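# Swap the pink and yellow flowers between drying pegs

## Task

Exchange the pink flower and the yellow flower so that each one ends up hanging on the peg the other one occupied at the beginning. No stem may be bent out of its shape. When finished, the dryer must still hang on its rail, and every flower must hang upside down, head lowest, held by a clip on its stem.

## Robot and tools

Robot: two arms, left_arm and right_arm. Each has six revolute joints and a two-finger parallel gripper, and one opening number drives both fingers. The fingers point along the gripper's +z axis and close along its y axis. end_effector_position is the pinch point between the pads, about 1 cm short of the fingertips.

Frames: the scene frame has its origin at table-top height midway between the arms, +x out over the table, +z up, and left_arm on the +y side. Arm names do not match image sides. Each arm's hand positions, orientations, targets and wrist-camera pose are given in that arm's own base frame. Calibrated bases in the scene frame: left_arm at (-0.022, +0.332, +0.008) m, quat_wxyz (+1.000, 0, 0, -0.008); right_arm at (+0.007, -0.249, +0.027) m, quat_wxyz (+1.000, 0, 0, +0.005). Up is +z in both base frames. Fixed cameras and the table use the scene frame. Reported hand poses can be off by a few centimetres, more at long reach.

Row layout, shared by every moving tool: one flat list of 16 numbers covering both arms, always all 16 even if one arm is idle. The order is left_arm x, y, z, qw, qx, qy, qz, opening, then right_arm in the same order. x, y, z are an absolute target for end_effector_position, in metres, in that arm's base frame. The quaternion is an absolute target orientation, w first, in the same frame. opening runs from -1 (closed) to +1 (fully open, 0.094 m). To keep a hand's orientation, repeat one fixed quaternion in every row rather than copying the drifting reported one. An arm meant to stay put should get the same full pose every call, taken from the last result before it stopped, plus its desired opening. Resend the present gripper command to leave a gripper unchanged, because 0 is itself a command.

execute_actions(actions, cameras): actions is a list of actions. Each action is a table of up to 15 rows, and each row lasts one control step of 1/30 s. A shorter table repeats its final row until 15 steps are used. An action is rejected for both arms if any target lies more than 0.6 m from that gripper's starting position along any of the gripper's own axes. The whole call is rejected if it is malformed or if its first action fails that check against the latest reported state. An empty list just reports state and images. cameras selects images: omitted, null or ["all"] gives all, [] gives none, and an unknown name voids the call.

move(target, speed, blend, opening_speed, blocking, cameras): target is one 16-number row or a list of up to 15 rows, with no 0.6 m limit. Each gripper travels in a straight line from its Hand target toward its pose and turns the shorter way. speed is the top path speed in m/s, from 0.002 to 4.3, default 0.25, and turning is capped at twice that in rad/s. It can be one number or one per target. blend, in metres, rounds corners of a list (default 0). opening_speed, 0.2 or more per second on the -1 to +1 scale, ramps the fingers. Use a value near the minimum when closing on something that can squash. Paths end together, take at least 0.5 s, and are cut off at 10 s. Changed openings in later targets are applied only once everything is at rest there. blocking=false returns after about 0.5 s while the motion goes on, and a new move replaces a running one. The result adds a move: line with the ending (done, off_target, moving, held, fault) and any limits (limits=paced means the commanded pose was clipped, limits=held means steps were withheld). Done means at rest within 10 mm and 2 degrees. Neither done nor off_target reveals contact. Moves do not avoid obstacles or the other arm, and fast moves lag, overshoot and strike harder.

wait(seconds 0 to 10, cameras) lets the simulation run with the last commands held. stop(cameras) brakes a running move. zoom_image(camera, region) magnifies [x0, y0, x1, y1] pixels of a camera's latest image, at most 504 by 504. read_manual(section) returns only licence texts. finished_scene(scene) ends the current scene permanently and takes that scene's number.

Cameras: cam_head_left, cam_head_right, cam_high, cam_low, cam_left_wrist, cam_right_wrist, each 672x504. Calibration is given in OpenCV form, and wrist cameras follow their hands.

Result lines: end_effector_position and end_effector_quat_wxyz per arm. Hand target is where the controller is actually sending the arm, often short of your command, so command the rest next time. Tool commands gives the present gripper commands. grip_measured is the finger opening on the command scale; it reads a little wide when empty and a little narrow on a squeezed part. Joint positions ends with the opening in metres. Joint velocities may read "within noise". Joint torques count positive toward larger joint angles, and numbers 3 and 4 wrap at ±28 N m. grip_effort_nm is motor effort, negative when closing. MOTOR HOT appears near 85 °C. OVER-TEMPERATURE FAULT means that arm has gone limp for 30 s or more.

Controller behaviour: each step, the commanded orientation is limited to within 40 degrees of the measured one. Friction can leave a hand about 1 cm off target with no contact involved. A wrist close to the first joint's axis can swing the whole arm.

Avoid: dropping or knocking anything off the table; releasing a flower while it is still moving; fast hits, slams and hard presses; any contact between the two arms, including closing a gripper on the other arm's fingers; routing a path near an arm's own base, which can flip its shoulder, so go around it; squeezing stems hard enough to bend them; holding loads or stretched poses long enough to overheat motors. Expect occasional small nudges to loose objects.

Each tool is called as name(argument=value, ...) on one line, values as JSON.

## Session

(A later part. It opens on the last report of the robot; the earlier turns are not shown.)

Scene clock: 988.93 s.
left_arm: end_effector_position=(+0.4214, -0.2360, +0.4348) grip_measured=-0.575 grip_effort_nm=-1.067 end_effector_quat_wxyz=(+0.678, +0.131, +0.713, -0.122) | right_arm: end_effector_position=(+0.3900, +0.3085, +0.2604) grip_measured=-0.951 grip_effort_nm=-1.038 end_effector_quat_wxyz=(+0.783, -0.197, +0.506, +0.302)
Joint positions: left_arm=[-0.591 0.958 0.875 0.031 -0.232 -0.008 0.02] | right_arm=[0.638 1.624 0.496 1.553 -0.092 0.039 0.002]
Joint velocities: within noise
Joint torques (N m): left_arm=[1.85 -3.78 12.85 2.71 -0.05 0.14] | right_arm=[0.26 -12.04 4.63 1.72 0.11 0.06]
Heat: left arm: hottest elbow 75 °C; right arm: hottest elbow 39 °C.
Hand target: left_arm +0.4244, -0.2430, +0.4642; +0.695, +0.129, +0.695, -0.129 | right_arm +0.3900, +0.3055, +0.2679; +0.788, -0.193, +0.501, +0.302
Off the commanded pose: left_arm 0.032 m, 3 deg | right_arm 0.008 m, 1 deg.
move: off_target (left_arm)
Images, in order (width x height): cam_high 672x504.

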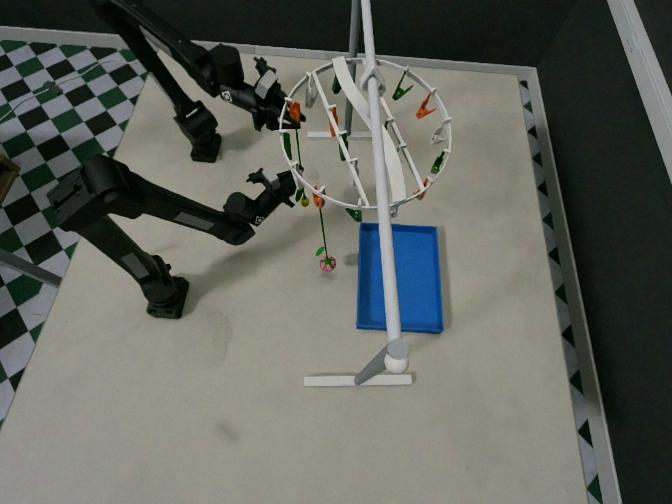

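move(target=[[0.426,-0.244,0.463,0.695,0.1289,0.695,-0.1289,-0.72,0.390,0.302,0.245,0.787,-0.1925,0.501,0.3021,-0.98],[0.426,-0.244,0.463,0.695,0.1289,0.695,-0.1289,-0.72,0.389,0.2995,0.268,0.787,-0.1925,0.501,0.3021,-0.98]], speed=0.03, cameras=["cam_high","cam_head_right"])

zoom_image(camera="cam_head_right", region=[205, 65, 245, 125])

Scene clock: 995.63 s.
left_arm: end_effector_position=(+0.4217, -0.2362, +0.4357) grip_measured=-0.575 grip_effort_nm=-1.067 end_effector_quat_wxyz=(+0.680, +0.130, +0.711, -0.122) | right_arm: end_effector_position=(+0.3878, +0.3044, +0.2639) grip_measured=-0.951 grip_effort_nm=-1.033 end_effector_quat_wxyz=(+0.786, -0.197, +0.502, +0.302)
Joint positions: left_arm=[-0.591 0.959 0.875 0.037 -0.232 -0.008 0.02] | right_arm=[0.632 1.613 0.487 1.56 -0.099 0.039 0.002]
Joint velocities: within noise
Joint torques (N m): left_arm=[1.9 -3.84 12.49 2.67 -0.05 0.14] | right_arm=[-0.21 -11.69 4.44 1.61 -0.04 0.11]
Heat: left arm: hottest elbow 76 °C; right arm: hottest elbow 39 °C.
Hand target: left_arm +0.4246, -0.2431, +0.4625; +0.695, +0.129, +0.695, -0.129 | right_arm +0.3890, +0.2996, +0.2680; +0.788, -0.193, +0.501, +0.302
Off the commanded pose: left_arm 0.029 m, 3 deg | right_arm 0.007 m, 1 deg.
move: off_target (left_arm)
Images, in order (width x height): cam_head_right 672x504, cam_high 672x504.

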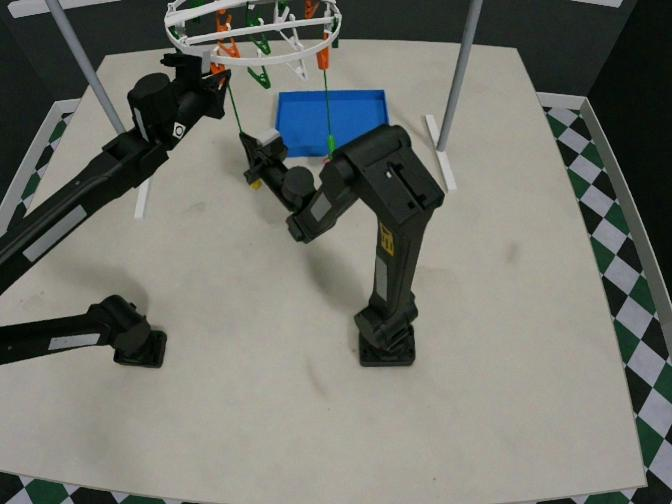

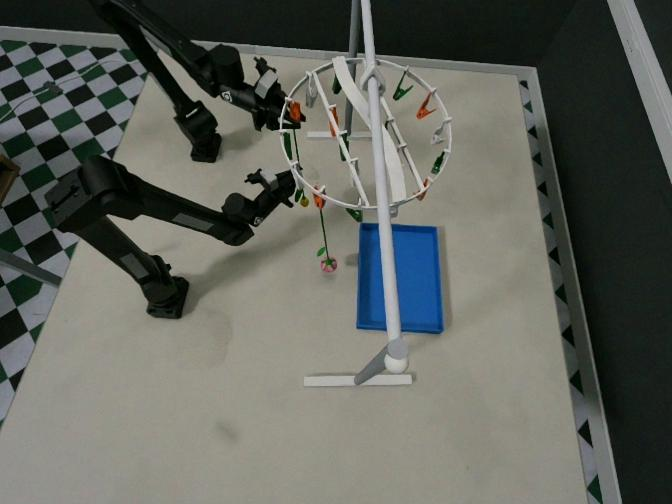

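Scaled by 8.400 from the camera's 672x504 image, which has a finer 960x720 frame.

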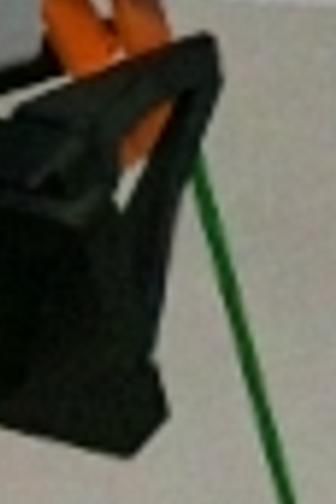

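move(target=[[0.426,-0.244,0.463,0.695,0.1289,0.695,-0.1289,0.0,0.389,0.2995,0.266,0.787,-0.1925,0.501,0.3021,-0.98],[0.36,-0.218,0.463,0.695,0.1289,0.695,-0.1289,0.0,0.389,0.2995,0.266,0.787,-0.1925,0.501,0.3021,-0.98]], speed=0.06, opening_speed=0.4, cameras=["cam_left_wrist","cam_high"])

zoom_image(camera="cam_left_wrist", region=[270, 280, 430, 484])

zoom_image(camera="cam_high", region=[285, 95, 315, 140])

Scene clock: 1002.97 s.
left_arm: end_effector_position=(+0.3644, -0.2164, +0.4616) grip_measured=-0.002 grip_effort_nm=0.051 end_effector_quat_wxyz=(+0.696, +0.123, +0.696, -0.129) | right_arm: end_effector_position=(+0.3879, +0.3043, +0.2639) grip_measured=-0.951 grip_effort_nm=-1.043 end_effector_quat_wxyz=(+0.786, -0.197, +0.502, +0.302)
Joint positions: left_arm=[-0.652 0.781 0.823 -0.042 -0.293 -0.008 0.047] | right_arm=[0.632 1.613 0.487 1.559 -0.099 0.039 0.002]
Joint velocities: within noise
Joint torques (N m): left_arm=[1.9 -3.31 9.2 1.88 -0.05 0.14] | right_arm=[-0.09 -11.05 4.37 1.95 -0.03 0.11]
Heat: left arm: hottest elbow 75 °C; right arm: hottest elbow 38 °C.
Hand target: left_arm +0.3600, -0.2179, +0.4631; +0.695, +0.129, +0.695, -0.129 | right_arm +0.3890, +0.2996, +0.2661; +0.788, -0.193, +0.501, +0.302
Off the commanded pose: left_arm 0.005 m, 1 deg | right_arm 0.005 m, 1 deg.
move: done
camera_calibration:
cam_left_wrist: T_world_to_cam=[[-0.34656, -0.93801, -0.00571623, -0.0740999], [-0.392298, 0.150469, -0.907448, 0.633147], [0.852056, -0.312243, -0.420126, -0.0936104], [0, 0, 0, 1]] pos_world=[0.302463, -0.194005, 0.534796]
Images, in order (width x height): cam_high 672x504, cam_left_wrist 672x504.

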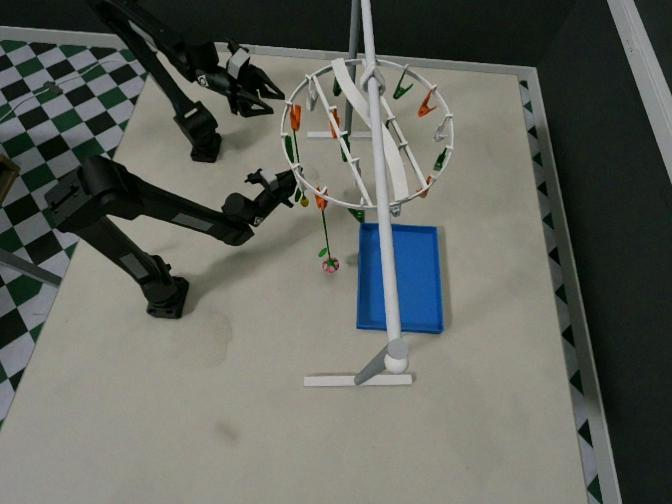

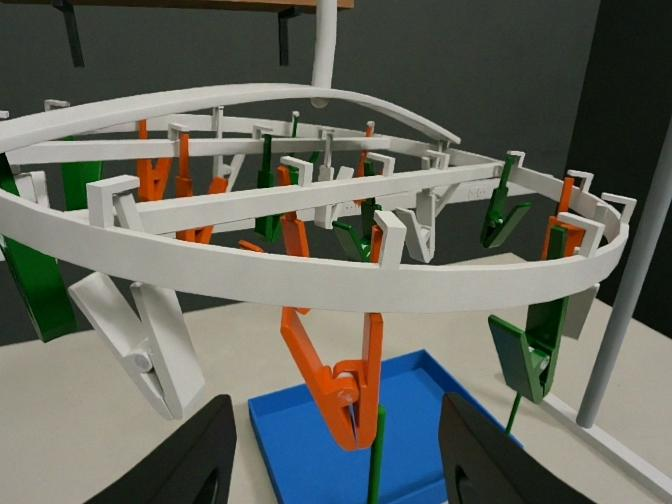

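Scaled by 2.471 from the camera's 672x504 image, which has a finer 960x720 frame.

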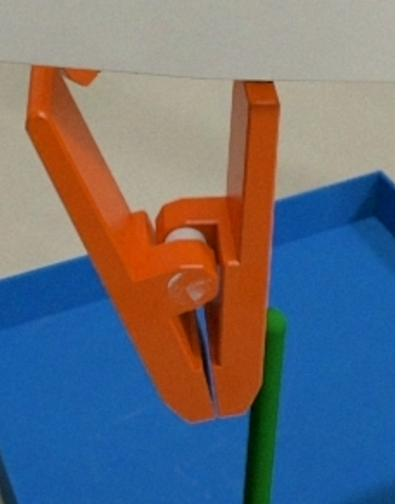

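Scaled by 11.200 from the camera's 672x504 image, which has a finer 960x720 frame.

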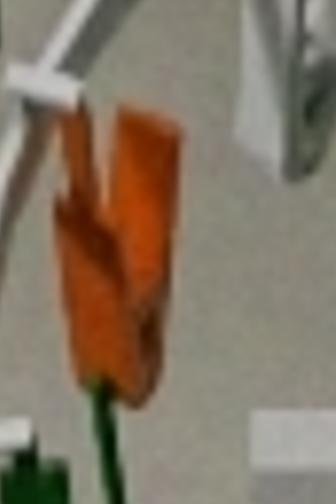

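move(target=[[0.36,-0.218,0.463,0.695,0.1289,0.695,-0.1289,0.3,0.389,0.299,0.215,0.787,-0.1925,0.501,0.3021,-0.98],[0.404,-0.221,0.463,0.695,0.1289,0.695,-0.1289,0.3,0.388,0.314,0.215,0.787,-0.1925,0.501,0.3021,-0.98],[0.422,-0.235,0.465,0.695,0.1289,0.695,-0.1289,0.3,0.388,0.32,0.215,0.787,-0.1925,0.501,0.3021,-0.98],[0.426,-0.244,0.465,0.695,0.1289,0.695,-0.1289,0.3,0.388,0.32,0.215,0.787,-0.1925,0.501,0.3021,-0.98]], speed=0.06, cameras=["cam_left_wrist"])

move(target=[0.426,-0.244,0.465,0.695,0.1289,0.695,-0.1289,-0.72,0.388,0.32,0.215,0.787,-0.1925,0.501,0.3021,-0.98], opening_speed=0.4, cameras=["cam_left_wrist"])

move(target=[0.426,-0.244,0.465,0.695,0.1289,0.695,-0.1289,-0.72,0.392,0.3225,0.25,0.787,-0.1925,0.501,0.3021,-0.98], speed=0.04, cameras=["cam_high"])

zoom_image(camera="cam_high", region=[285, 95, 315, 140])

Scene clock: 1014.50 s.
left_arm: end_effector_position=(+0.4203, -0.2351, +0.4255) grip_measured=+0.298 grip_effort_nm=0.056 end_effector_quat_wxyz=(+0.671, +0.134, +0.719, -0.119) | right_arm: end_effector_position=(+0.3852, +0.3119, +0.2110) grip_measured=-0.951 grip_effort_nm=-1.033 end_effector_quat_wxyz=(+0.755, -0.202, +0.550, +0.294)
Joint positions: left_arm=[-0.591 0.956 0.861 0.023 -0.231 -0.008 0.061] | right_arm=[0.661 1.708 0.46 1.566 -0.058 0.038 0.002]
Joint velocities: within noise
Joint torques (N m): left_arm=[1.9 -3.84 13.53 2.89 -0.08 0.13] | right_arm=[1.2 -9.64 5.59 2.48 0.11 -0.13]
Heat: left arm: hottest elbow 70 °C; right arm: hottest elbow 38 °C.
Hand target: left_arm +0.4235, -0.2424, +0.4641; +0.695, +0.129, +0.695, -0.129 | right_arm +0.3879, +0.3199, +0.2155; +0.763, -0.206, +0.539, +0.293
Off the commanded pose: left_arm 0.041 m, 4 deg | right_arm 0.009 m, 7 deg.
joint sent to its limit (right arm) — joint 4 (wrist pitch), upper limit. The joint targets are off in orientation, not in position.
move: off_target (left_arm, right_arm)
camera_calibration:
cam_left_wrist: T_world_to_cam=[[-0.347782, -0.937296, -0.0228714, -0.0645364], [-0.446174, 0.186909, -0.875211, 0.642528], [0.824607, -0.294178, -0.483201, -0.119732], [0, 0, 0, 1]] pos_world=[0.362967, -0.215806, 0.503016]
Images, in order (width x height): cam_left_wrist 672x504.

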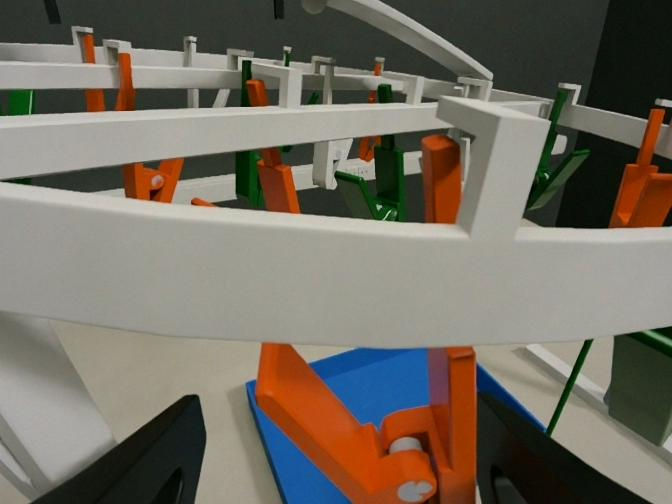

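Scene clock: 1017.27 s.
left_arm: end_effector_position=(+0.4203, -0.2351, +0.4255) grip_measured=-0.578 grip_effort_nm=-1.053 end_effector_quat_wxyz=(+0.671, +0.134, +0.719, -0.119) | right_arm: end_effector_position=(+0.3851, +0.3120, +0.2110) grip_measured=-0.951 grip_effort_nm=-1.033 end_effector_quat_wxyz=(+0.755, -0.202, +0.550, +0.294)
Joint positions: left_arm=[-0.591 0.956 0.861 0.023 -0.231 -0.008 0.02] | right_arm=[0.662 1.708 0.46 1.566 -0.058 0.038 0.002]
Joint velocities: within noise
Joint torques (N m): left_arm=[1.79 -3.84 13.59 3.02 -0.06 0.14] | right_arm=[1.32 -9.76 5.63 2.45 0.08 -0.12]
Heat: left arm: hottest elbow 70 °C; right arm: hottest elbow 38 °C.
Hand target: left_arm +0.4235, -0.2424, +0.4641; +0.695, +0.129, +0.695, -0.129 | right_arm +0.3878, +0.3200, +0.2155; +0.763, -0.206, +0.539, +0.293
Off the commanded pose: left_arm 0.041 m, 4 deg | right_arm 0.009 m, 7 deg.
joint sent to its limit (right arm) — joint 4 (wrist pitch), upper limit. The joint targets are off in orientation, not in position.
move: off_target (left_arm, right_arm)
camera_calibration:
cam_left_wrist: T_world_to_cam=[[-0.347782, -0.937296, -0.0228714, -0.0645364], [-0.446174, 0.186909, -0.875211, 0.642528], [0.824607, -0.294178, -0.483201, -0.119732], [0, 0, 0, 1]] pos_world=[0.362967, -0.215806, 0.503016]
Images, in order (width x height): cam_left_wrist 672x504.

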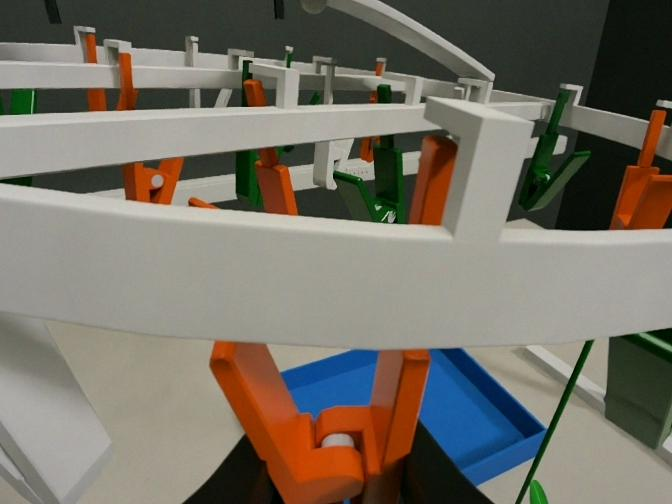

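Scene clock: 1018.83 s.
left_arm: end_effector_position=(+0.4203, -0.2351, +0.4255) grip_measured=-0.579 grip_effort_nm=-1.062 end_effector_quat_wxyz=(+0.671, +0.134, +0.719, -0.119) | right_arm: end_effector_position=(+0.3890, +0.3151, +0.2315) grip_measured=-0.951 grip_effort_nm=-1.033 end_effector_quat_wxyz=(+0.769, -0.196, +0.531, +0.298)
Joint positions: left_arm=[-0.591 0.956 0.861 0.023 -0.231 -0.008 0.02] | right_arm=[0.662 1.684 0.486 1.566 -0.058 0.038 0.002]
Joint velocities: within noise
Joint torques (N m): left_arm=[1.85 -3.84 13.6 3 -0.07 0.14] | right_arm=[1.32 -11.87 6.5 2.39 0.05 -0.09]
Heat: left arm: hottest elbow 69 °C; right arm: hottest elbow 38 °C.
Hand target: left_arm +0.4235, -0.2424, +0.4641; +0.695, +0.129, +0.695, -0.129 | right_arm +0.3914, +0.3221, +0.2501; +0.783, -0.195, +0.508, +0.301
Off the commanded pose: left_arm 0.041 m, 4 deg | right_arm 0.020 m, 4 deg.
joint sent to its limit (right arm) — joint 4 (wrist pitch), upper limit. The joint targets still meet the commanded pose.
move: off_target (left_arm, right_arm)
Images, in order (width x height): cam_high 672x504.

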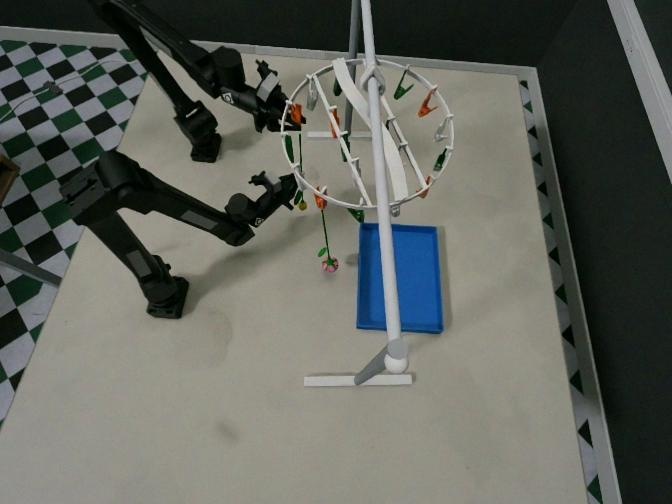

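Scaled by 11.200 from the camera's 672x504 image, which has a finer 960x720 frame.

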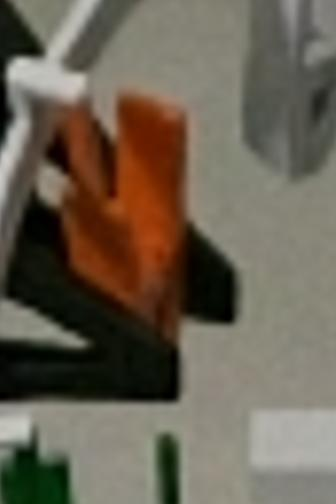

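Interesting: L pinch same. Raise with x 0.390, y 0.315.

move(target=[[0.426,-0.244,0.465,0.695,0.1289,0.695,-0.1289,-0.72,0.393,0.3235,0.258,0.787,-0.1925,0.501,0.3021,-0.98],[0.426,-0.244,0.465,0.695,0.1289,0.695,-0.1289,-0.72,0.395,0.3235,0.27,0.787,-0.1925,0.501,0.3021,-0.98]], speed=0.03, cameras=["cam_high"])

zoom_image(camera="cam_high", region=[285, 95, 315, 140])

Scene clock: 1022.30 s.
left_arm: end_effector_position=(+0.4205, -0.2352, +0.4271) grip_measured=-0.579 grip_effort_nm=-1.067 end_effector_quat_wxyz=(+0.673, +0.133, +0.718, -0.119) | right_arm: end_effector_position=(+0.3893, +0.3153, +0.2534) grip_measured=-0.951 grip_effort_nm=-1.028 end_effector_quat_wxyz=(+0.777, -0.192, +0.518, +0.301)
Joint positions: left_arm=[-0.591 0.956 0.864 0.024 -0.231 -0.008 0.02] | right_arm=[0.662 1.634 0.498 1.536 -0.058 0.038 0.002]
Joint velocities: within noise
Joint torques (N m): left_arm=[1.9 -3.9 13.45 2.96 -0.06 0.14] | right_arm=[0.85 -11.52 7.34 1.43 -0.06 -0.06]
Heat: left arm: hottest elbow 69 °C; right arm: hottest elbow 38 °C.
Hand target: left_arm +0.4236, -0.2425, +0.4642; +0.695, +0.129, +0.695, -0.129 | right_arm +0.3943, +0.3230, +0.2702; +0.788, -0.192, +0.501, +0.302
Off the commanded pose: left_arm 0.039 m, 4 deg | right_arm 0.019 m, 2 deg.
move: off_target (left_arm, right_arm)
Images, in order (width x height): cam_high 672x504.

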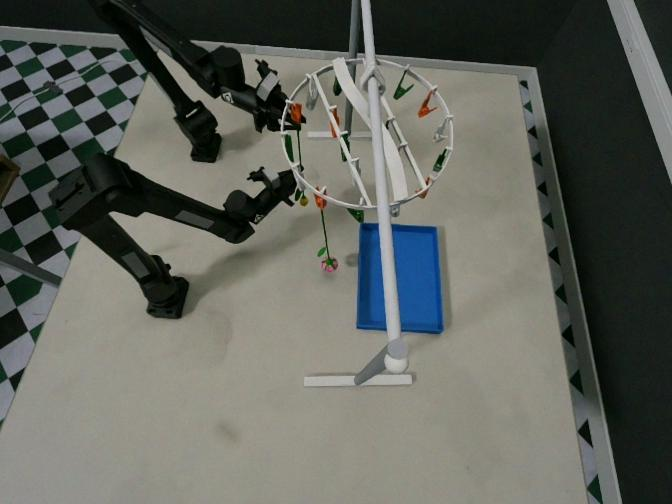

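Scaled by 11.200 from the camera's 672x504 image, which has a finer 960x720 frame.

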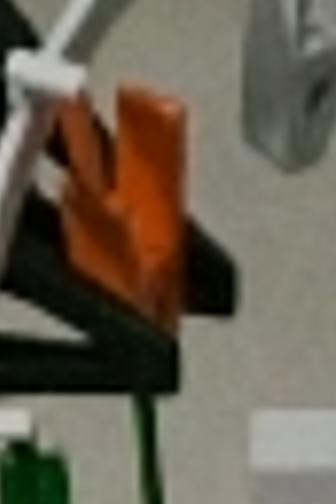

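move(target=[[0.426,-0.244,0.465,0.695,0.1289,0.695,-0.1289,-0.72,0.395,0.3235,0.262,0.787,-0.1925,0.501,0.3021,-0.98],[0.426,-0.244,0.465,0.695,0.1289,0.695,-0.1289,0.0,0.395,0.3235,0.262,0.787,-0.1925,0.501,0.3021,-0.98],[0.36,-0.218,0.463,0.695,0.1289,0.695,-0.1289,0.0,0.395,0.3235,0.262,0.787,-0.1925,0.501,0.3021,-0.98]], speed=0.06, opening_speed=0.4, cameras=["cam_left_wrist","cam_high"])

zoom_image(camera="cam_left_wrist", region=[270, 280, 430, 484])

zoom_image(camera="cam_high", region=[285, 95, 315, 140])

Scene clock: 1042.70 s.
left_arm: end_effector_position=(+0.3645, -0.2164, +0.4610) grip_measured=-0.002 grip_effort_nm=0.051 end_effector_quat_wxyz=(+0.695, +0.124, +0.696, -0.129) | right_arm: end_effector_position=(+0.3892, +0.3153, +0.2526) grip_measured=-0.951 grip_effort_nm=-1.033 end_effector_quat_wxyz=(+0.778, -0.192, +0.517, +0.301)
Joint positions: left_arm=[-0.652 0.781 0.823 -0.042 -0.293 -0.008 0.047] | right_arm=[0.662 1.64 0.498 1.545 -0.058 0.038 0.002]
Joint velocities: within noise
Joint torques (N m): left_arm=[1.85 -3.31 9.24 1.68 -0.03 0.14] | right_arm=[0.97 -9.52 7.08 2.37 -0.06 -0.07]
Heat: left arm: hottest elbow 75 °C; right arm: hottest elbow 39 °C.
Hand target: left_arm +0.3600, -0.2179, +0.4630; +0.695, +0.129, +0.695, -0.129 | right_arm +0.3945, +0.3232, +0.2619; +0.787, -0.193, +0.501, +0.302
Off the commanded pose: left_arm 0.005 m, 1 deg | right_arm 0.014 m, 2 deg.
move: off_target (right_arm); target 2's new opening was sent with left_arm's hand 0.039 m and 4 deg from that target
camera_calibration:
cam_left_wrist: T_world_to_cam=[[-0.346554, -0.938011, -0.00603535, -0.0740531], [-0.393142, 0.151084, -0.90698, 0.632837], [0.851669, -0.311945, -0.42113, -0.0933833], [0, 0, 0, 1]] pos_world=[0.302663, -0.194205, 0.534197]
Images, in order (width x height): cam_high 672x504, cam_left_wrist 672x504.

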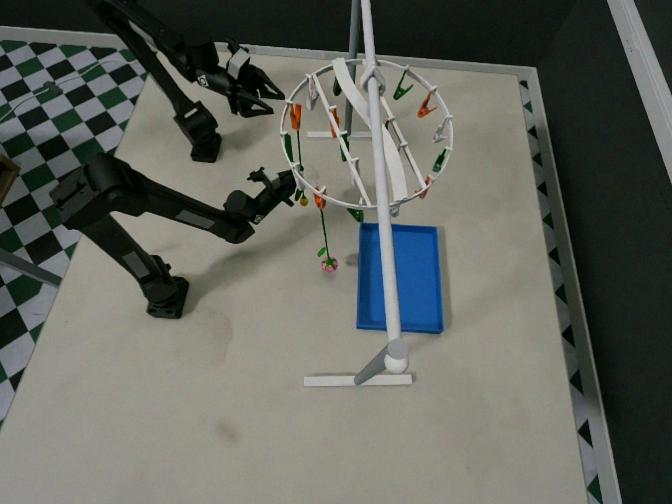

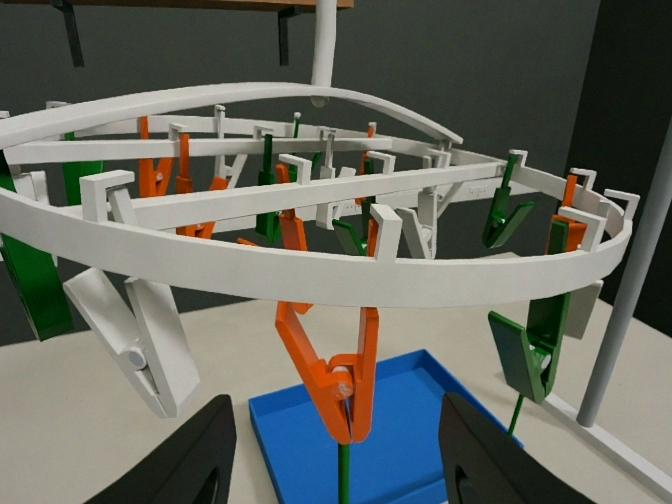

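Scaled by 2.471 from the camera's 672x504 image, which has a finer 960x720 frame.

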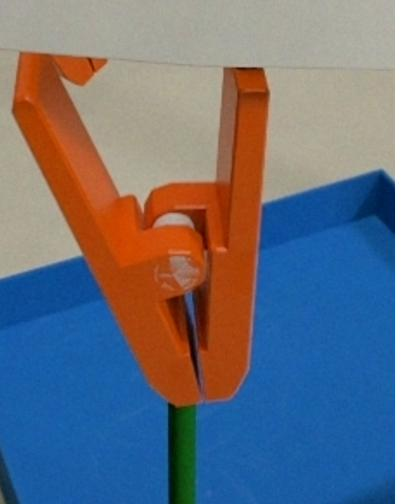

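Scaled by 11.200 from the camera's 672x504 image, which has a finer 960x720 frame.

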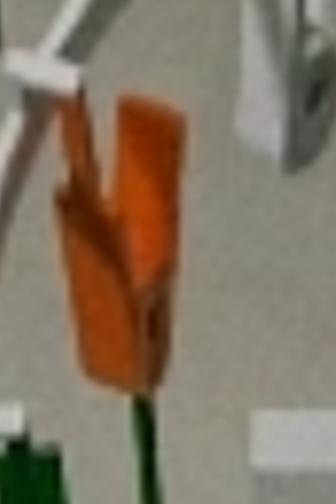

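move(target=[0.36,-0.218,0.463,0.695,0.1289,0.695,-0.1289,0.0,0.387,0.3215,0.215,0.787,-0.1925,0.501,0.3021,-0.98], speed=0.08, cameras=["cam_left_wrist"])

move(target=[[0.404,-0.221,0.463,0.695,0.1289,0.695,-0.1289,0.3,0.387,0.3215,0.215,0.787,-0.1925,0.501,0.3021,-0.98],[0.422,-0.235,0.465,0.695,0.1289,0.695,-0.1289,0.3,0.387,0.3215,0.215,0.787,-0.1925,0.501,0.3021,-0.98],[0.426,-0.244,0.465,0.695,0.1289,0.695,-0.1289,0.3,0.387,0.3215,0.215,0.787,-0.1925,0.501,0.3021,-0.98]], speed=0.05, cameras=[])

move(target=[0.426,-0.244,0.465,0.695,0.1289,0.695,-0.1289,-0.72,0.387,0.3215,0.248,0.787,-0.1925,0.501,0.3021,-0.98], speed=0.04, opening_speed=0.4, cameras=["cam_left_wrist","cam_high","cam_head_right"])

Scene clock: 1061.63 s.
left_arm: end_effector_position=(+0.3645, -0.2165, +0.4609) grip_measured=-0.002 grip_effort_nm=0.051 end_effector_quat_wxyz=(+0.695, +0.124, +0.696, -0.129) | right_arm: end_effector_position=(+0.3928, +0.3199, +0.2237) grip_measured=-0.951 grip_effort_nm=-1.028 end_effector_quat_wxyz=(+0.765, -0.198, +0.536, +0.297)
Joint positions: left_arm=[-0.652 0.781 0.823 -0.042 -0.293 -0.008 0.047] | right_arm=[0.666 1.709 0.498 1.565 -0.054 0.037 0.002]
Joint velocities: within noise
Joint torques (N m): left_arm=[1.79 -3.37 9.22 1.7 -0.05 0.14] | right_arm=[1.32 -10.23 3.15 2.47 0.08 -0.13]
Heat: left arm: hottest elbow 67 °C; right arm: hottest elbow 39 °C.
Hand target: left_arm +0.3600, -0.2179, +0.4629; +0.695, +0.129, +0.695, -0.129 | right_arm +0.3872, +0.3215, +0.2158; +0.763, -0.206, +0.538, +0.293
Off the commanded pose: left_arm 0.005 m, 1 deg | right_arm 0.011 m, 5 deg.
joint sent to its limit (right arm) — joint 4 (wrist pitch), upper limit. The joint targets are off in orientation, not in position.
move: off_target (right_arm)
camera_calibration:
cam_left_wrist: T_world_to_cam=[[-0.346538, -0.938016, -0.00613616, -0.0740995], [-0.393468, 0.151294, -0.906804, 0.632808], [0.851525, -0.311827, -0.421508, -0.093188], [0, 0, 0, 1]] pos_world=[0.302663, -0.194305, 0.534098]
Images, in order (width x height): cam_left_wrist 672x504.

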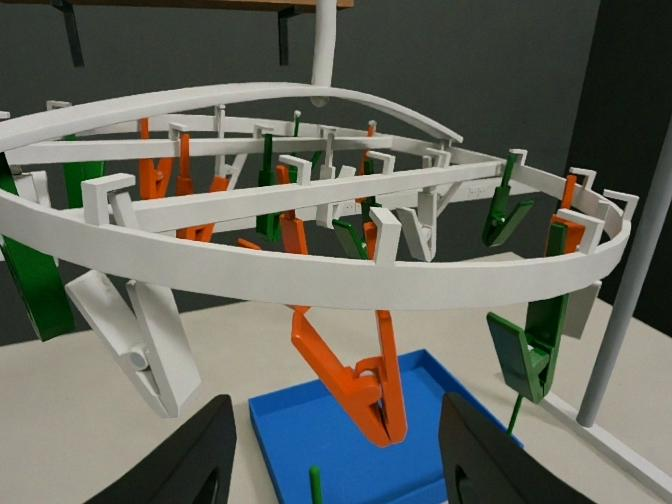

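Scene clock: 1063.73 s.
left_arm: end_effector_position=(+0.4204, -0.2352, +0.4250) grip_measured=+0.298 grip_effort_nm=0.046 end_effector_quat_wxyz=(+0.671, +0.134, +0.719, -0.119) | right_arm: end_effector_position=(+0.3926, +0.3200, +0.2238) grip_measured=-0.951 grip_effort_nm=-1.038 end_effector_quat_wxyz=(+0.765, -0.198, +0.536, +0.297)
Joint positions: left_arm=[-0.591 0.957 0.861 0.023 -0.231 -0.008 0.061] | right_arm=[0.666 1.709 0.498 1.565 -0.054 0.036 0.002]
Joint velocities: within noise
Joint torques (N m): left_arm=[1.85 -3.9 13.6 3.03 -0.07 0.13] | right_arm=[1.44 -10.17 3.17 2.48 0.1 -0.12]
Heat: left arm: hottest elbow 67 °C; right arm: hottest elbow 39 °C.
Hand target: left_arm +0.4234, -0.2423, +0.4641; +0.695, +0.129, +0.695, -0.129 | right_arm +0.3871, +0.3216, +0.2158; +0.763, -0.206, +0.538, +0.293
Off the commanded pose: left_arm 0.041 m, 4 deg | right_arm 0.011 m, 5 deg.
joint sent to its limit (right arm) — joint 4 (wrist pitch), upper limit. The joint targets are off in orientation, not in position.
move: off_target (left_arm, right_arm)
No camera images: "cameras" was empty.

Scene clock: 1066.50 s.
left_arm: end_effector_position=(+0.4204, -0.2351, +0.4250) grip_measured=-0.581 grip_effort_nm=-1.053 end_effector_quat_wxyz=(+0.671, +0.134, +0.719, -0.119) | right_arm: end_effector_position=(+0.3902, +0.3181, +0.2387) grip_measured=-0.951 grip_effort_nm=-1.028 end_effector_quat_wxyz=(+0.773, -0.194, +0.524, +0.299)
Joint positions: left_arm=[-0.591 0.957 0.861 0.023 -0.232 -0.008 0.02] | right_arm=[0.667 1.679 0.498 1.566 -0.053 0.036 0.002]
Joint velocities: within noise
Joint torques (N m): left_arm=[1.85 -3.9 13.6 3.03 -0.06 0.14] | right_arm=[1.26 -11.69 4.81 2.39 0.09 -0.09]
Heat: left arm: hottest elbow 67 °C; right arm: hottest elbow 39 °C.
Hand target: left_arm +0.4234, -0.2423, +0.4641; +0.695, +0.129, +0.695, -0.129 | right_arm +0.3870, +0.3216, +0.2483; +0.782, -0.196, +0.510, +0.300
Off the commanded pose: left_arm 0.041 m, 4 deg | right_arm 0.010 m, 3 deg.
joint sent to its limit (right arm) — joint 4 (wrist pitch), upper limit. The joint targets still meet the commanded pose.
move: off_target (left_arm, right_arm)
camera_calibration:
cam_left_wrist: T_world_to_cam=[[-0.34746, -0.937412, -0.0230431, -0.064661], [-0.446835, 0.187128, -0.874826, 0.642337], [0.824385, -0.29367, -0.483888, -0.119501], [0, 0, 0, 1]] pos_world=[0.363067, -0.215907, 0.502618]
Images, in order (width x height): cam_head_right 672x504, cam_high 672x504, cam_left_wrist 672x504.

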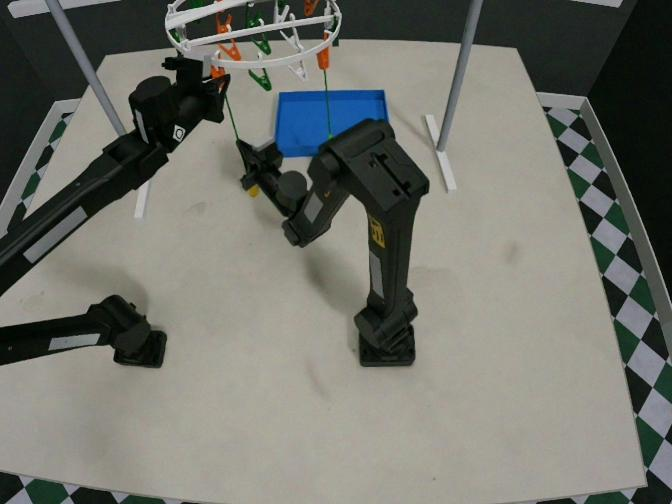

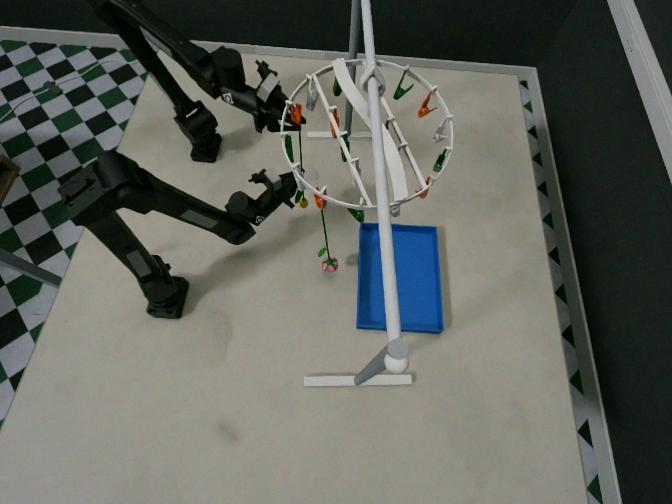

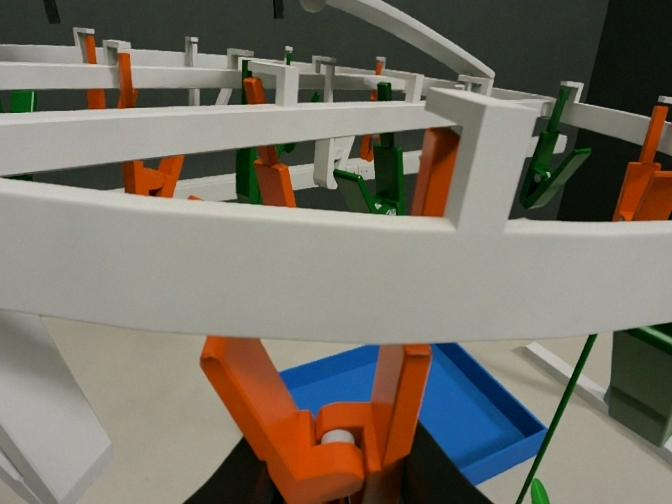

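move(target=[0.426,-0.244,0.465,0.695,0.1289,0.695,-0.1289,-0.72,0.383,0.3085,0.25,0.787,-0.1925,0.501,0.3021,-0.98], speed=0.04, cameras=["cam_high","cam_head_right"])

zoom_image(camera="cam_high", region=[275, 90, 335, 160])

zoom_image(camera="cam_head_right", region=[190, 50, 270, 150])

Scene clock: 1070.97 s.
left_arm: end_effector_position=(+0.4204, -0.2351, +0.4250) grip_measured=-0.581 grip_effort_nm=-1.067 end_effector_quat_wxyz=(+0.671, +0.134, +0.719, -0.119) | right_arm: end_effector_position=(+0.3840, +0.3152, +0.2476) grip_measured=-0.951 grip_effort_nm=-1.028 end_effector_quat_wxyz=(+0.776, -0.198, +0.515, +0.304)
Joint positions: left_arm=[-0.591 0.957 0.861 0.023 -0.232 -0.008 0.02] | right_arm=[0.664 1.65 0.486 1.566 -0.07 0.036 0.002]
Joint velocities: within noise
Joint torques (N m): left_arm=[1.85 -3.9 13.6 3.03 -0.06 0.13] | right_arm=[-0.09 -11.52 3.59 2.32 -0.06 -0.02]
Heat: left arm: hottest elbow 67 °C; right arm: hottest elbow 39 °C.
Hand target: left_arm +0.4234, -0.2423, +0.4641; +0.695, +0.129, +0.695, -0.129 | right_arm +0.3831, +0.3087, +0.2505; +0.781, -0.196, +0.511, +0.300
Off the commanded pose: left_arm 0.041 m, 4 deg | right_arm 0.007 m, 2 deg.
joint sent to its limit (right arm) — joint 4 (wrist pitch), upper limit. The joint targets still meet the commanded pose.
move: off_target (left_arm)
Images, in order (width x height): cam_head_right 672x504, cam_high 672x504.

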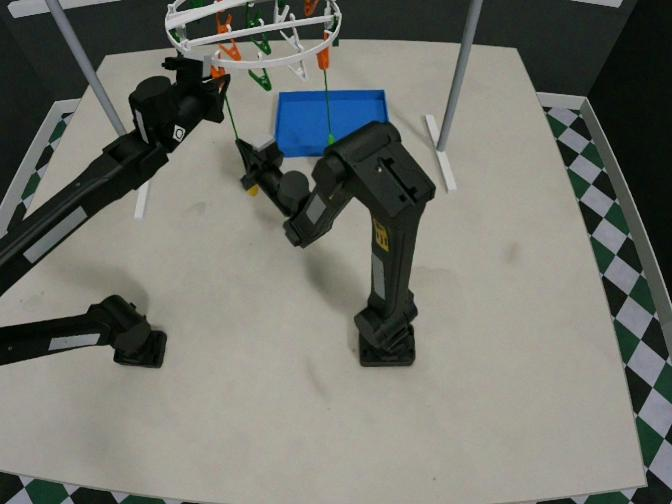

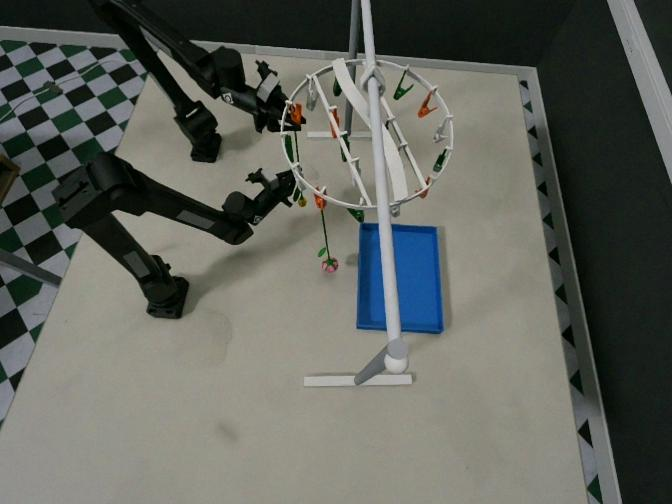

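Scaled by 7.200 from the camera's 672x504 image, which has a finer 960x720 frame.

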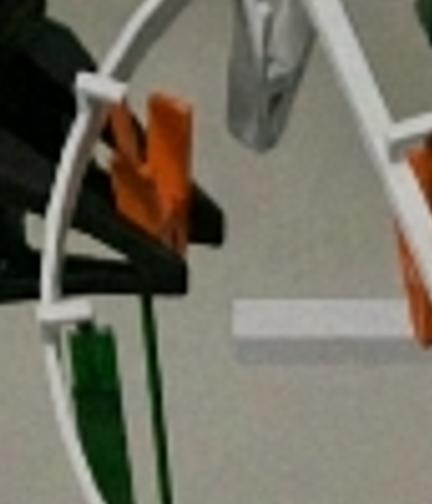

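Scaled by 5.040 from the camera's 672x504 image, which has a finer 960x720 frame.

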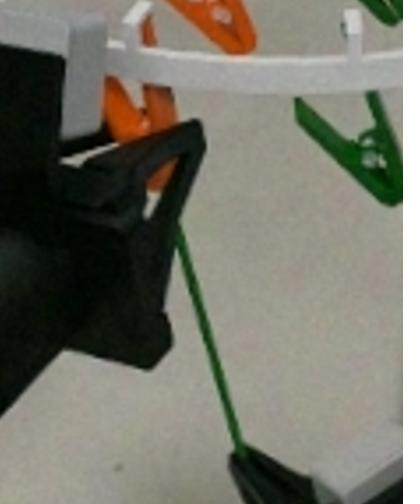

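move(target=[0.426,-0.244,0.465,0.695,0.1289,0.695,-0.1289,-0.72,0.3855,0.307,0.268,0.787,-0.1925,0.501,0.3021,-0.98], speed=0.04, cameras=["cam_high","cam_left_wrist"])

zoom_image(camera="cam_high", region=[275, 90, 335, 160])

Scene clock: 1075.07 s.
left_arm: end_effector_position=(+0.4208, -0.2358, +0.4332) grip_measured=-0.581 grip_effort_nm=-1.062 end_effector_quat_wxyz=(+0.677, +0.132, +0.714, -0.121) | right_arm: end_effector_position=(+0.3832, +0.3111, +0.2611) grip_measured=-0.951 grip_effort_nm=-1.028 end_effector_quat_wxyz=(+0.783, -0.196, +0.506, +0.305)
Joint positions: left_arm=[-0.592 0.957 0.872 0.029 -0.232 -0.008 0.02] | right_arm=[0.656 1.617 0.486 1.556 -0.077 0.036 0.002]
Joint velocities: within noise
Joint torques (N m): left_arm=[1.96 -3.78 13.04 2.76 -0.05 0.14] | right_arm=[-0.26 -11.75 4.79 1.63 -0.06 0.05]
Heat: left arm: hottest elbow 67 °C; right arm: hottest elbow 38 °C.
Hand target: left_arm +0.4242, -0.2428, +0.4644; +0.695, +0.129, +0.695, -0.129 | right_arm +0.3855, +0.3070, +0.2679; +0.788, -0.193, +0.501, +0.302
Off the commanded pose: left_arm 0.033 m, 3 deg | right_arm 0.008 m, 1 deg.
move: off_target (left_arm)
camera_calibration:
cam_left_wrist: T_world_to_cam=[[-0.347852, -0.937356, -0.0190544, -0.0665207], [-0.434097, 0.17904, -0.882896, 0.646118], [0.830999, -0.298845, -0.469183, -0.126386], [0, 0, 0, 1]] pos_world=[0.362365, -0.215805, 0.509889]
Images, in order (width x height): cam_high 672x504, cam_left_wrist 672x504.

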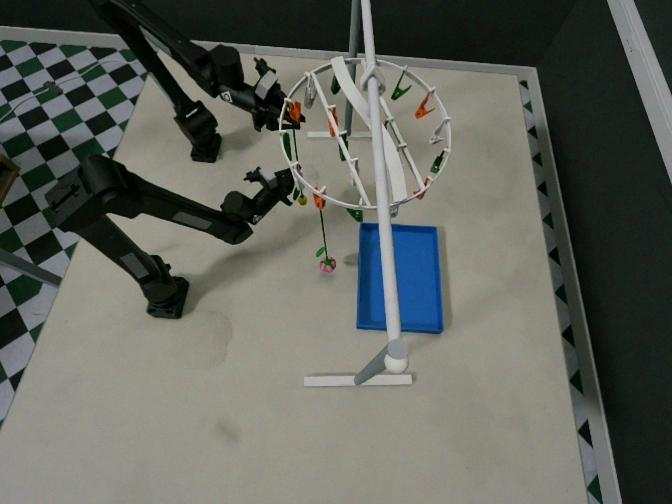

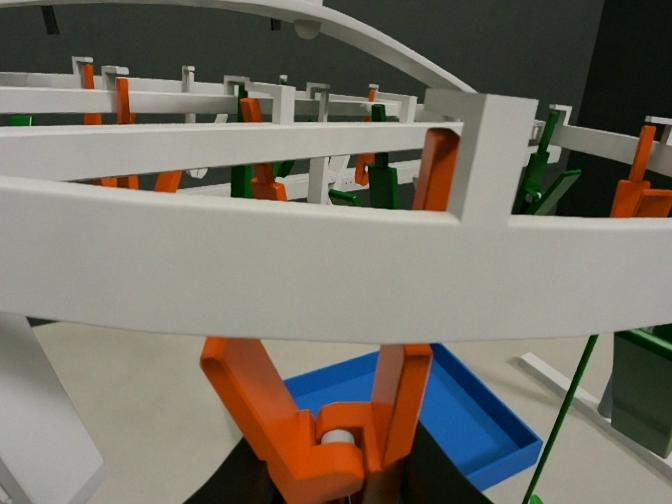

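Scaled by 7.200 from the camera's 672x504 image, which has a finer 960x720 frame.

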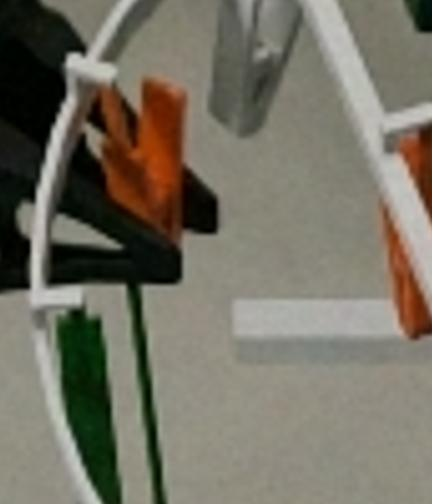

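zoom_image(camera="cam_left_wrist", region=[260, 400, 430, 504])

move(target=[[0.426,-0.244,0.465,0.695,0.1289,0.695,-0.1289,0.1,0.3855,0.307,0.268,0.787,-0.1925,0.501,0.3021,-0.98],[0.36,-0.218,0.463,0.695,0.1289,0.695,-0.1289,0.0,0.3855,0.307,0.268,0.787,-0.1925,0.501,0.3021,-0.98]], speed=0.06, opening_speed=0.4, cameras=["cam_left_wrist","cam_high"])

zoom_image(camera="cam_left_wrist", region=[270, 280, 430, 484])

zoom_image(camera="cam_high", region=[285, 95, 315, 140])

Scaled by 2.965 from the camera's 672x504 image, which has a finer 960x720 frame.

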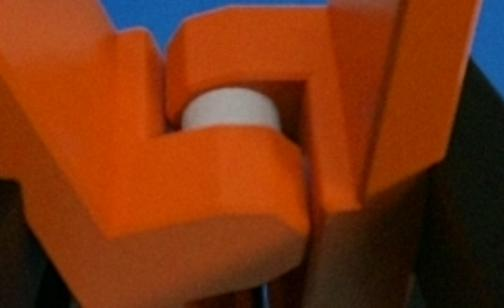

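Scene clock: 1084.40 s.
left_arm: end_effector_position=(+0.3645, -0.2165, +0.4612) grip_measured=+0.003 grip_effort_nm=-0.115 end_effector_quat_wxyz=(+0.695, +0.124, +0.696, -0.129) | right_arm: end_effector_position=(+0.3826, +0.3105, +0.2643) grip_measured=-0.951 grip_effort_nm=-1.033 end_effector_quat_wxyz=(+0.785, -0.195, +0.503, +0.305)
Joint positions: left_arm=[-0.652 0.781 0.823 -0.042 -0.293 -0.008 0.047] | right_arm=[0.656 1.61 0.486 1.555 -0.078 0.036 0.002]
Joint velocities: within noise
Joint torques (N m): left_arm=[1.79 -3.31 9.2 1.72 -0.06 0.14] | right_arm=[-0.26 -11.11 4.83 1.65 -0.06 0.04]
Heat: left arm: hottest elbow 68 °C; right arm: hottest elbow 38 °C.
Hand target: left_arm +0.3601, -0.2180, +0.4629; +0.695, +0.129, +0.695, -0.129 | right_arm +0.3855, +0.3070, +0.2679; +0.787, -0.193, +0.501, +0.302
Off the commanded pose: left_arm 0.005 m, 1 deg | right_arm 0.006 m, 1 deg.
move: done
camera_calibration:
cam_left_wrist: T_world_to_cam=[[-0.346554, -0.938011, -0.00603535, -0.0740865], [-0.393142, 0.151084, -0.90698, 0.632979], [0.851669, -0.311945, -0.42113, -0.0932139], [0, 0, 0, 1]] pos_world=[0.302563, -0.194205, 0.534397]
Images, in order (width x height): cam_high 672x504, cam_left_wrist 672x504.

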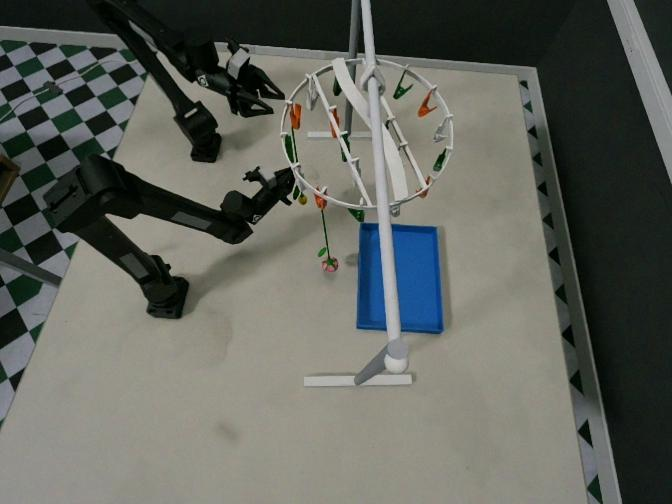

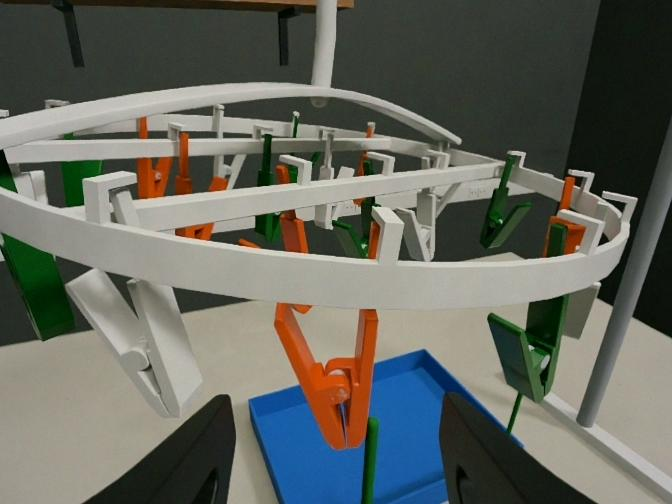

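Scaled by 2.471 from the camera's 672x504 image, which has a finer 960x720 frame.

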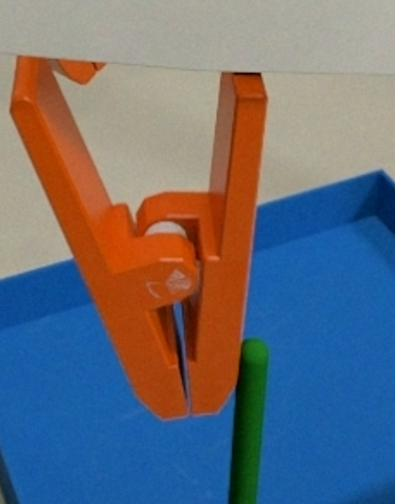

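Scaled by 11.200 from the camera's 672x504 image, which has a finer 960x720 frame.

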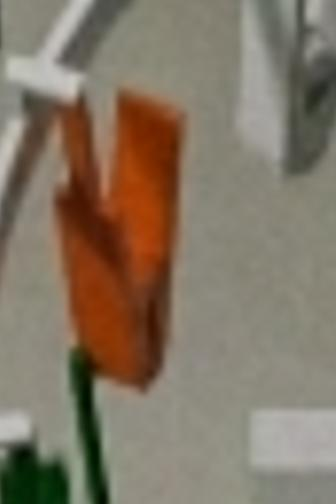

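move(target=[0.36,-0.218,0.463,0.695,0.1289,0.695,-0.1289,0.0,0.3865,0.3075,0.218,0.787,-0.1925,0.501,0.3021,-0.98], speed=0.08, cameras=[])

move(target=[[0.404,-0.221,0.463,0.695,0.1289,0.695,-0.1289,0.3,0.3865,0.3075,0.218,0.787,-0.1925,0.501,0.3021,-0.98],[0.422,-0.235,0.465,0.695,0.1289,0.695,-0.1289,0.3,0.3865,0.3075,0.218,0.787,-0.1925,0.501,0.3021,-0.98],[0.426,-0.244,0.465,0.695,0.1289,0.695,-0.1289,0.3,0.3865,0.3075,0.218,0.787,-0.1925,0.501,0.3021,-0.98]], speed=0.05, cameras=[])

move(target=[0.426,-0.244,0.465,0.695,0.1289,0.695,-0.1289,-0.72,0.3865,0.3075,0.249,0.787,-0.1925,0.501,0.3021,-0.98], speed=0.04, opening_speed=0.4, cameras=[])

Scene clock: 1091.70 s.
left_arm: end_effector_position=(+0.3645, -0.2165, +0.4612) grip_measured=+0.002 grip_effort_nm=-0.120 end_effector_quat_wxyz=(+0.695, +0.124, +0.696, -0.129) | right_arm: end_effector_position=(+0.3856, +0.3128, +0.2249) grip_measured=-0.951 grip_effort_nm=-1.038 end_effector_quat_wxyz=(+0.763, -0.205, +0.536, +0.299)
Joint positions: left_arm=[-0.652 0.781 0.823 -0.042 -0.293 -0.008 0.047] | right_arm=[0.655 1.685 0.47 1.565 -0.079 0.036 0.002]
Joint velocities: within noise
Joint torques (N m): left_arm=[1.79 -3.31 9.21 1.7 -0.05 0.14] | right_arm=[-0.15 -9.7 3.36 2.4 -0.05 -0.04]
Heat: left arm: hottest elbow 67 °C; right arm: hottest elbow 37 °C.
Hand target: left_arm +0.3601, -0.2180, +0.4629; +0.695, +0.129, +0.695, -0.129 | right_arm +0.3866, +0.3077, +0.2187; +0.763, -0.206, +0.539, +0.292
Off the commanded pose: left_arm 0.005 m, 1 deg | right_arm 0.009 m, 5 deg.
joint sent to its limit (right arm) — joint 4 (wrist pitch), upper limit. The joint targets are off in orientation, not in position.
move: off_target (right_arm)
No camera images: "cameras" was empty.

Scene clock: 1093.83 s.
left_arm: end_effector_position=(+0.4204, -0.2352, +0.4250) grip_measured=+0.298 grip_effort_nm=0.046 end_effector_quat_wxyz=(+0.671, +0.134, +0.719, -0.119) | right_arm: end_effector_position=(+0.3856, +0.3127, +0.2250) grip_measured=-0.951 grip_effort_nm=-1.028 end_effector_quat_wxyz=(+0.763, -0.205, +0.535, +0.299)
Joint positions: left_arm=[-0.591 0.957 0.861 0.023 -0.231 -0.008 0.061] | right_arm=[0.655 1.685 0.47 1.566 -0.079 0.036 0.002]
Joint velocities: within noise
Joint torques (N m): left_arm=[1.9 -3.84 13.61 3.03 -0.07 0.14] | right_arm=[-0.21 -9.64 3.4 2.44 -0.06 -0.03]
Heat: left arm: hottest elbow 67 °C; right arm: hottest elbow 37 °C.
Hand target: left_arm +0.4234, -0.2423, +0.4642; +0.695, +0.129, +0.695, -0.129 | right_arm +0.3866, +0.3077, +0.2187; +0.763, -0.206, +0.539, +0.292
Off the commanded pose: left_arm 0.041 m, 4 deg | right_arm 0.009 m, 5 deg.
joint sent to its limit (right arm) — joint 4 (wrist pitch), upper limit. The joint targets are off in orientation, not in position.
move: off_target (left_arm, right_arm)
No camera images: "cameras" was empty.

Scene clock: 1096.60 s.
left_arm: end_effector_position=(+0.4204, -0.2351, +0.4250) grip_measured=-0.583 grip_effort_nm=-1.057 end_effector_quat_wxyz=(+0.671, +0.134, +0.719, -0.119) | right_arm: end_effector_position=(+0.3833, +0.3109, +0.2389) grip_measured=-0.951 grip_effort_nm=-1.033 end_effector_quat_wxyz=(+0.771, -0.202, +0.524, +0.301)
Joint positions: left_arm=[-0.591 0.957 0.861 0.023 -0.232 -0.008 0.02] | right_arm=[0.655 1.656 0.47 1.566 -0.079 0.036 0.002]
Joint velocities: within noise
Joint torques (N m): left_arm=[1.9 -3.9 13.6 3.02 -0.06 0.14] | right_arm=[-0.26 -11.4 4.94 2.39 0 0.02]
Heat: left arm: hottest elbow 67 °C; right arm: hottest elbow 37 °C.
Hand target: left_arm +0.4234, -0.2423, +0.4642; +0.695, +0.129, +0.695, -0.129 | right_arm +0.3865, +0.3075, +0.2494; +0.781, -0.196, +0.512, +0.299
Off the commanded pose: left_arm 0.041 m, 4 deg | right_arm 0.011 m, 3 deg.
joint sent to its limit (right arm) — joint 4 (wrist pitch), upper limit. The joint targets still meet the commanded pose.
move: off_target (left_arm, right_arm)
No camera images: "cameras" was empty.


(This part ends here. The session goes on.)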